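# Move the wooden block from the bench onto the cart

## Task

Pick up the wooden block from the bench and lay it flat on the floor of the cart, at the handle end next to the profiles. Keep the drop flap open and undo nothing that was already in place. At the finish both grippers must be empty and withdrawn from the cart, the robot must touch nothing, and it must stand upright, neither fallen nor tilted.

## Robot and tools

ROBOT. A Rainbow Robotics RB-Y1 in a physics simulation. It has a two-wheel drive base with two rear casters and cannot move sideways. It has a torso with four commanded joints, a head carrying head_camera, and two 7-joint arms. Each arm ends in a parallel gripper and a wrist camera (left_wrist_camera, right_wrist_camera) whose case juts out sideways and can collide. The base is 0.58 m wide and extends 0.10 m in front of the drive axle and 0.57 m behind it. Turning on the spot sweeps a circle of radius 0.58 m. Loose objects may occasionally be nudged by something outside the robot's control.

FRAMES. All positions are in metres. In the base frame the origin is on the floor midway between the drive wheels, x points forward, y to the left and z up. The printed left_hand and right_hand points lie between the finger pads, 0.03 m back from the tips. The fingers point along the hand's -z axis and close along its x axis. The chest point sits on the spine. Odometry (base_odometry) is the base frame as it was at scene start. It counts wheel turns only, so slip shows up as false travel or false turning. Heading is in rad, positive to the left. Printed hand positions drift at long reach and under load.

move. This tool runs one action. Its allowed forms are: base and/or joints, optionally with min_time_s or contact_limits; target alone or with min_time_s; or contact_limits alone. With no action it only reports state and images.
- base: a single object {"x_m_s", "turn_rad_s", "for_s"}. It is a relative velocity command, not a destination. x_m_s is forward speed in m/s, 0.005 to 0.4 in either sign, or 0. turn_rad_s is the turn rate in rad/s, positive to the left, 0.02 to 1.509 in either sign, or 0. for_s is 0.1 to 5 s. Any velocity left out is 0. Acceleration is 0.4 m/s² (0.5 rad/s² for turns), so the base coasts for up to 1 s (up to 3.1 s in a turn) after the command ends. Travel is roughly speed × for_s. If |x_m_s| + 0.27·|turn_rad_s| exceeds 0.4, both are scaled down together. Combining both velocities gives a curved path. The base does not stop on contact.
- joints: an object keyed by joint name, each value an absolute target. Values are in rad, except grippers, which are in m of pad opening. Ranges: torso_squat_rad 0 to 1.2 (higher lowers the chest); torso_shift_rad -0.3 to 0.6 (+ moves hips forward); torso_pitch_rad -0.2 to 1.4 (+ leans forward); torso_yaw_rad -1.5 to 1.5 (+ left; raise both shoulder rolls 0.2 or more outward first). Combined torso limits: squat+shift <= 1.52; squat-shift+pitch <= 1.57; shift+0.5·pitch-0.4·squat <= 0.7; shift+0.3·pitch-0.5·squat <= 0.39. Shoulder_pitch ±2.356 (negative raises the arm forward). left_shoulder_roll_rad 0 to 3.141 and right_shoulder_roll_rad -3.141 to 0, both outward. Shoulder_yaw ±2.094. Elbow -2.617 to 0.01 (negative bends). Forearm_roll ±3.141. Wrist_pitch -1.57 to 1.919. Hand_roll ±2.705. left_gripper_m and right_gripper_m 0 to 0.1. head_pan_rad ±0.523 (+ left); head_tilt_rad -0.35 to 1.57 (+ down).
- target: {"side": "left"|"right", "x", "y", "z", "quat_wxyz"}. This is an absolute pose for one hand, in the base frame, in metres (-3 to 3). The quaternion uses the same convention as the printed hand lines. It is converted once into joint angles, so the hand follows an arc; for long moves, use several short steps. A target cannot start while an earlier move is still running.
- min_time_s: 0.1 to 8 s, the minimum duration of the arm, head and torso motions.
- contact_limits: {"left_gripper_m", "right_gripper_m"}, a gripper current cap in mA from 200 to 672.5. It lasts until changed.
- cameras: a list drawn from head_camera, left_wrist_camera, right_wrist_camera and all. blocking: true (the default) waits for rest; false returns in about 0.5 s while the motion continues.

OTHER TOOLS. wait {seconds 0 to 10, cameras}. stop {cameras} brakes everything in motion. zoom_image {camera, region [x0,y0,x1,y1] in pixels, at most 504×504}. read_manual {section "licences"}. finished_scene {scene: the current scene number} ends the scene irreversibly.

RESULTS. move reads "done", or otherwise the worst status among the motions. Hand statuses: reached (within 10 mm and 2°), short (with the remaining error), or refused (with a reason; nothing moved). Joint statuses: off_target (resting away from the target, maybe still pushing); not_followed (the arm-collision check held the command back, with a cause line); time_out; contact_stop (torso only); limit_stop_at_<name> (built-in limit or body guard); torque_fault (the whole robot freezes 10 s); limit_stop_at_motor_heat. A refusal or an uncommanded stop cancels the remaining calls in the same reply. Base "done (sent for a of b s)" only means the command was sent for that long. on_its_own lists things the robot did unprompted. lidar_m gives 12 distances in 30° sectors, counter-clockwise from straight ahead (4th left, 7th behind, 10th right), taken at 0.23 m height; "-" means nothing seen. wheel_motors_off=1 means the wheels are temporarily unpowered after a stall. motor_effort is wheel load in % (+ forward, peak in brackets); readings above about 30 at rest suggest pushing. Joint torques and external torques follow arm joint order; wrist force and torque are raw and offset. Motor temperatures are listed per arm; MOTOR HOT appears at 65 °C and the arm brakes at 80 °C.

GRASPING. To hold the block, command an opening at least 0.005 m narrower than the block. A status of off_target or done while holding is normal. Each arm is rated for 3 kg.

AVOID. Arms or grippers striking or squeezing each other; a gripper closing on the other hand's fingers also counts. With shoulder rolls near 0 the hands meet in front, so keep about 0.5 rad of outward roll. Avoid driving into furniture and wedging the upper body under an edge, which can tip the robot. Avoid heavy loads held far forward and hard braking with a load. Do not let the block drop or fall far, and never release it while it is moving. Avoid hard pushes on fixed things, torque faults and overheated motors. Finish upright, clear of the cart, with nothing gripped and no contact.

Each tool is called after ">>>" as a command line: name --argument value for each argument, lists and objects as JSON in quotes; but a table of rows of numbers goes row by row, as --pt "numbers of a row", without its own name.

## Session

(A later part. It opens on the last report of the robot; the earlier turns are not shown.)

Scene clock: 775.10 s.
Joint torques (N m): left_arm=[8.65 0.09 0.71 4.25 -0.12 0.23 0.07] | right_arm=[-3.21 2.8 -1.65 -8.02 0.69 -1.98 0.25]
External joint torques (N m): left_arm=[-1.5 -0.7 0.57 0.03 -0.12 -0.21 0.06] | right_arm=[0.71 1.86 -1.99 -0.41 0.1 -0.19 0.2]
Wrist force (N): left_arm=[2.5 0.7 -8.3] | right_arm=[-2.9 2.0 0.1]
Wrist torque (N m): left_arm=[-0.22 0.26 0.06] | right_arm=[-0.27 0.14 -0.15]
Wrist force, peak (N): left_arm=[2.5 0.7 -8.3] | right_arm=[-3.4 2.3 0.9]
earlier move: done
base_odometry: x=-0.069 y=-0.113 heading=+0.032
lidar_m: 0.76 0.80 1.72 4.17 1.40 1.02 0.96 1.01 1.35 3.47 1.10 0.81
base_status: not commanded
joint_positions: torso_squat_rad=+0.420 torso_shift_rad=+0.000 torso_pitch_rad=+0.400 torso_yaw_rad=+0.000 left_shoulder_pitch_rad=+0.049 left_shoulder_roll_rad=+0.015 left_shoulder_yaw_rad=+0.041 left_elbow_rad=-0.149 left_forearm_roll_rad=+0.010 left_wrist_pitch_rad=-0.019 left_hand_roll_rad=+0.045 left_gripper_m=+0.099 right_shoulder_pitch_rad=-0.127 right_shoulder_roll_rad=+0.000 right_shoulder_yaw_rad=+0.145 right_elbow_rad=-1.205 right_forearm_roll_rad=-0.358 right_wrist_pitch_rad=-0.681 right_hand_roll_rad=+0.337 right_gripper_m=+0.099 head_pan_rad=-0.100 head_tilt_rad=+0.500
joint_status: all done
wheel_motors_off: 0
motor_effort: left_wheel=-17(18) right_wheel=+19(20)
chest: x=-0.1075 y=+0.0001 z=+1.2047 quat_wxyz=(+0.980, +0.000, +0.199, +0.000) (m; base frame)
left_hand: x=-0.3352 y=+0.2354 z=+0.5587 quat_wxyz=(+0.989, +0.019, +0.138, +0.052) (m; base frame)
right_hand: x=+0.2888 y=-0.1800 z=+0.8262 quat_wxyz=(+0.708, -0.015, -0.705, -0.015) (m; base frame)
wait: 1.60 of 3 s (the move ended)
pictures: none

>>> move --joints '{"torso_squat_rad": 0.35, "torso_shift_rad": 0.0, "torso_pitch_rad": 0.0, "right_shoulder_pitch_rad": 0.0, "right_shoulder_roll_rad": -0.05, "right_shoulder_yaw_rad": 0.0, "right_elbow_rad": -0.15, "right_forearm_roll_rad": 0.0, "right_wrist_pitch_rad": 0.0, "right_hand_roll_rad": 0.0, "head_tilt_rad": 0.6, "head_pan_rad": 0.0}' --min_time_s 2 --cameras '["head_camera"]'

Scene clock: 780.57 s.
Joint torques (N m): left_arm=[-0.62 0.02 0.52 0 -0.13 -0.52 0.05] | right_arm=[-1.75 -1.67 -2.21 -0.12 0.05 -0.4 -0.16]
External joint torques (N m): left_arm=[0.01 -0.65 0.48 -0.01 -0.13 -0.17 0.05] | right_arm=[-0.03 0.2 -2.12 0.21 0.02 -0.06 -0.17]
Wrist force (N): left_arm=[0.2 1.2 -6.8] | right_arm=[2.5 2.4 -5.8]
Wrist torque (N m): left_arm=[-0.30 0.16 0.10] | right_arm=[-0.26 0.46 0.07]
Wrist force, peak (N): left_arm=[2.3 1.1 -8.5] | right_arm=[2.6 2.9 -6.0]
move: done
base_odometry: x=-0.069 y=-0.113 heading=+0.032
lidar_m: 0.77 0.80 1.71 4.17 1.41 1.01 0.95 1.02 1.34 3.46 1.12 0.80
base_status: not commanded
joint_positions: torso_squat_rad=+0.350 torso_shift_rad=+0.000 torso_pitch_rad=+0.000 torso_yaw_rad=+0.000 left_shoulder_pitch_rad=+0.049 left_shoulder_roll_rad=+0.015 left_shoulder_yaw_rad=+0.041 left_elbow_rad=-0.149 left_forearm_roll_rad=+0.010 left_wrist_pitch_rad=-0.019 left_hand_roll_rad=+0.045 left_gripper_m=+0.099 right_shoulder_pitch_rad=+0.000 right_shoulder_roll_rad=-0.050 right_shoulder_yaw_rad=+0.000 right_elbow_rad=-0.150 right_forearm_roll_rad=+0.000 right_wrist_pitch_rad=+0.000 right_hand_roll_rad=+0.000 right_gripper_m=+0.099 head_pan_rad=+0.000 head_tilt_rad=+0.600
joint_status: all done
wheel_motors_off: 0
motor_effort: left_wheel=-18(19) right_wheel=+19(22)
chest: x=-0.2280 y=+0.0001 z=+1.2475 quat_wxyz=(+1.000, +0.000, +0.000, +0.000) (m; base frame)
left_hand: x=-0.1862 y=+0.2354 z=+0.5638 quat_wxyz=(+0.997, +0.009, -0.062, +0.055) (m; base frame)
right_hand: x=-0.1550 y=-0.2579 z=+0.5667 quat_wxyz=(+0.997, -0.025, -0.075, +0.002) (m; base frame)
pictures: head_camera
camera_calibration:
head_camera: T_world_to_cam=[[0.00184585, -0.999504, -0.031436, 0.0449957], [-0.516616, 0.025963, -0.855823, 1.184], [0.856215, 0.0178201, -0.516312, 0.868927], [0, 0, 0, 1]] pos_world=[-0.132398, -0.00125112, 1.46335]

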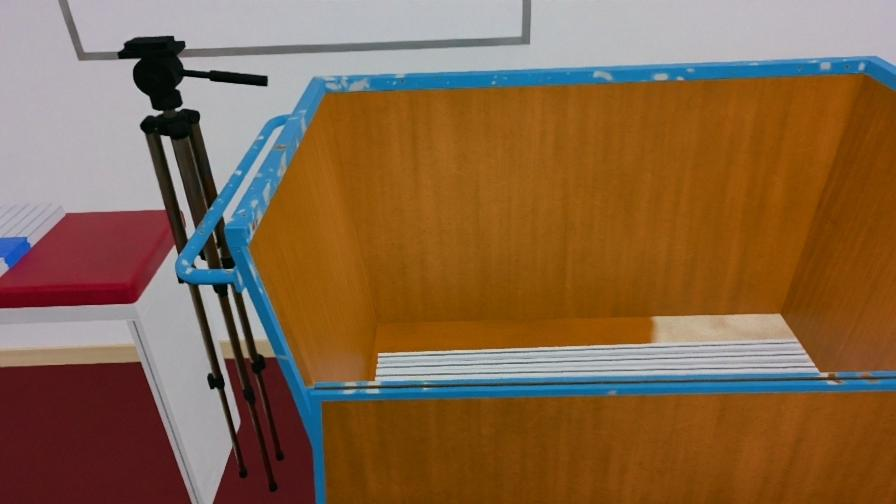

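>>> finished_scene --scene 1

The scene is finished: the task was done.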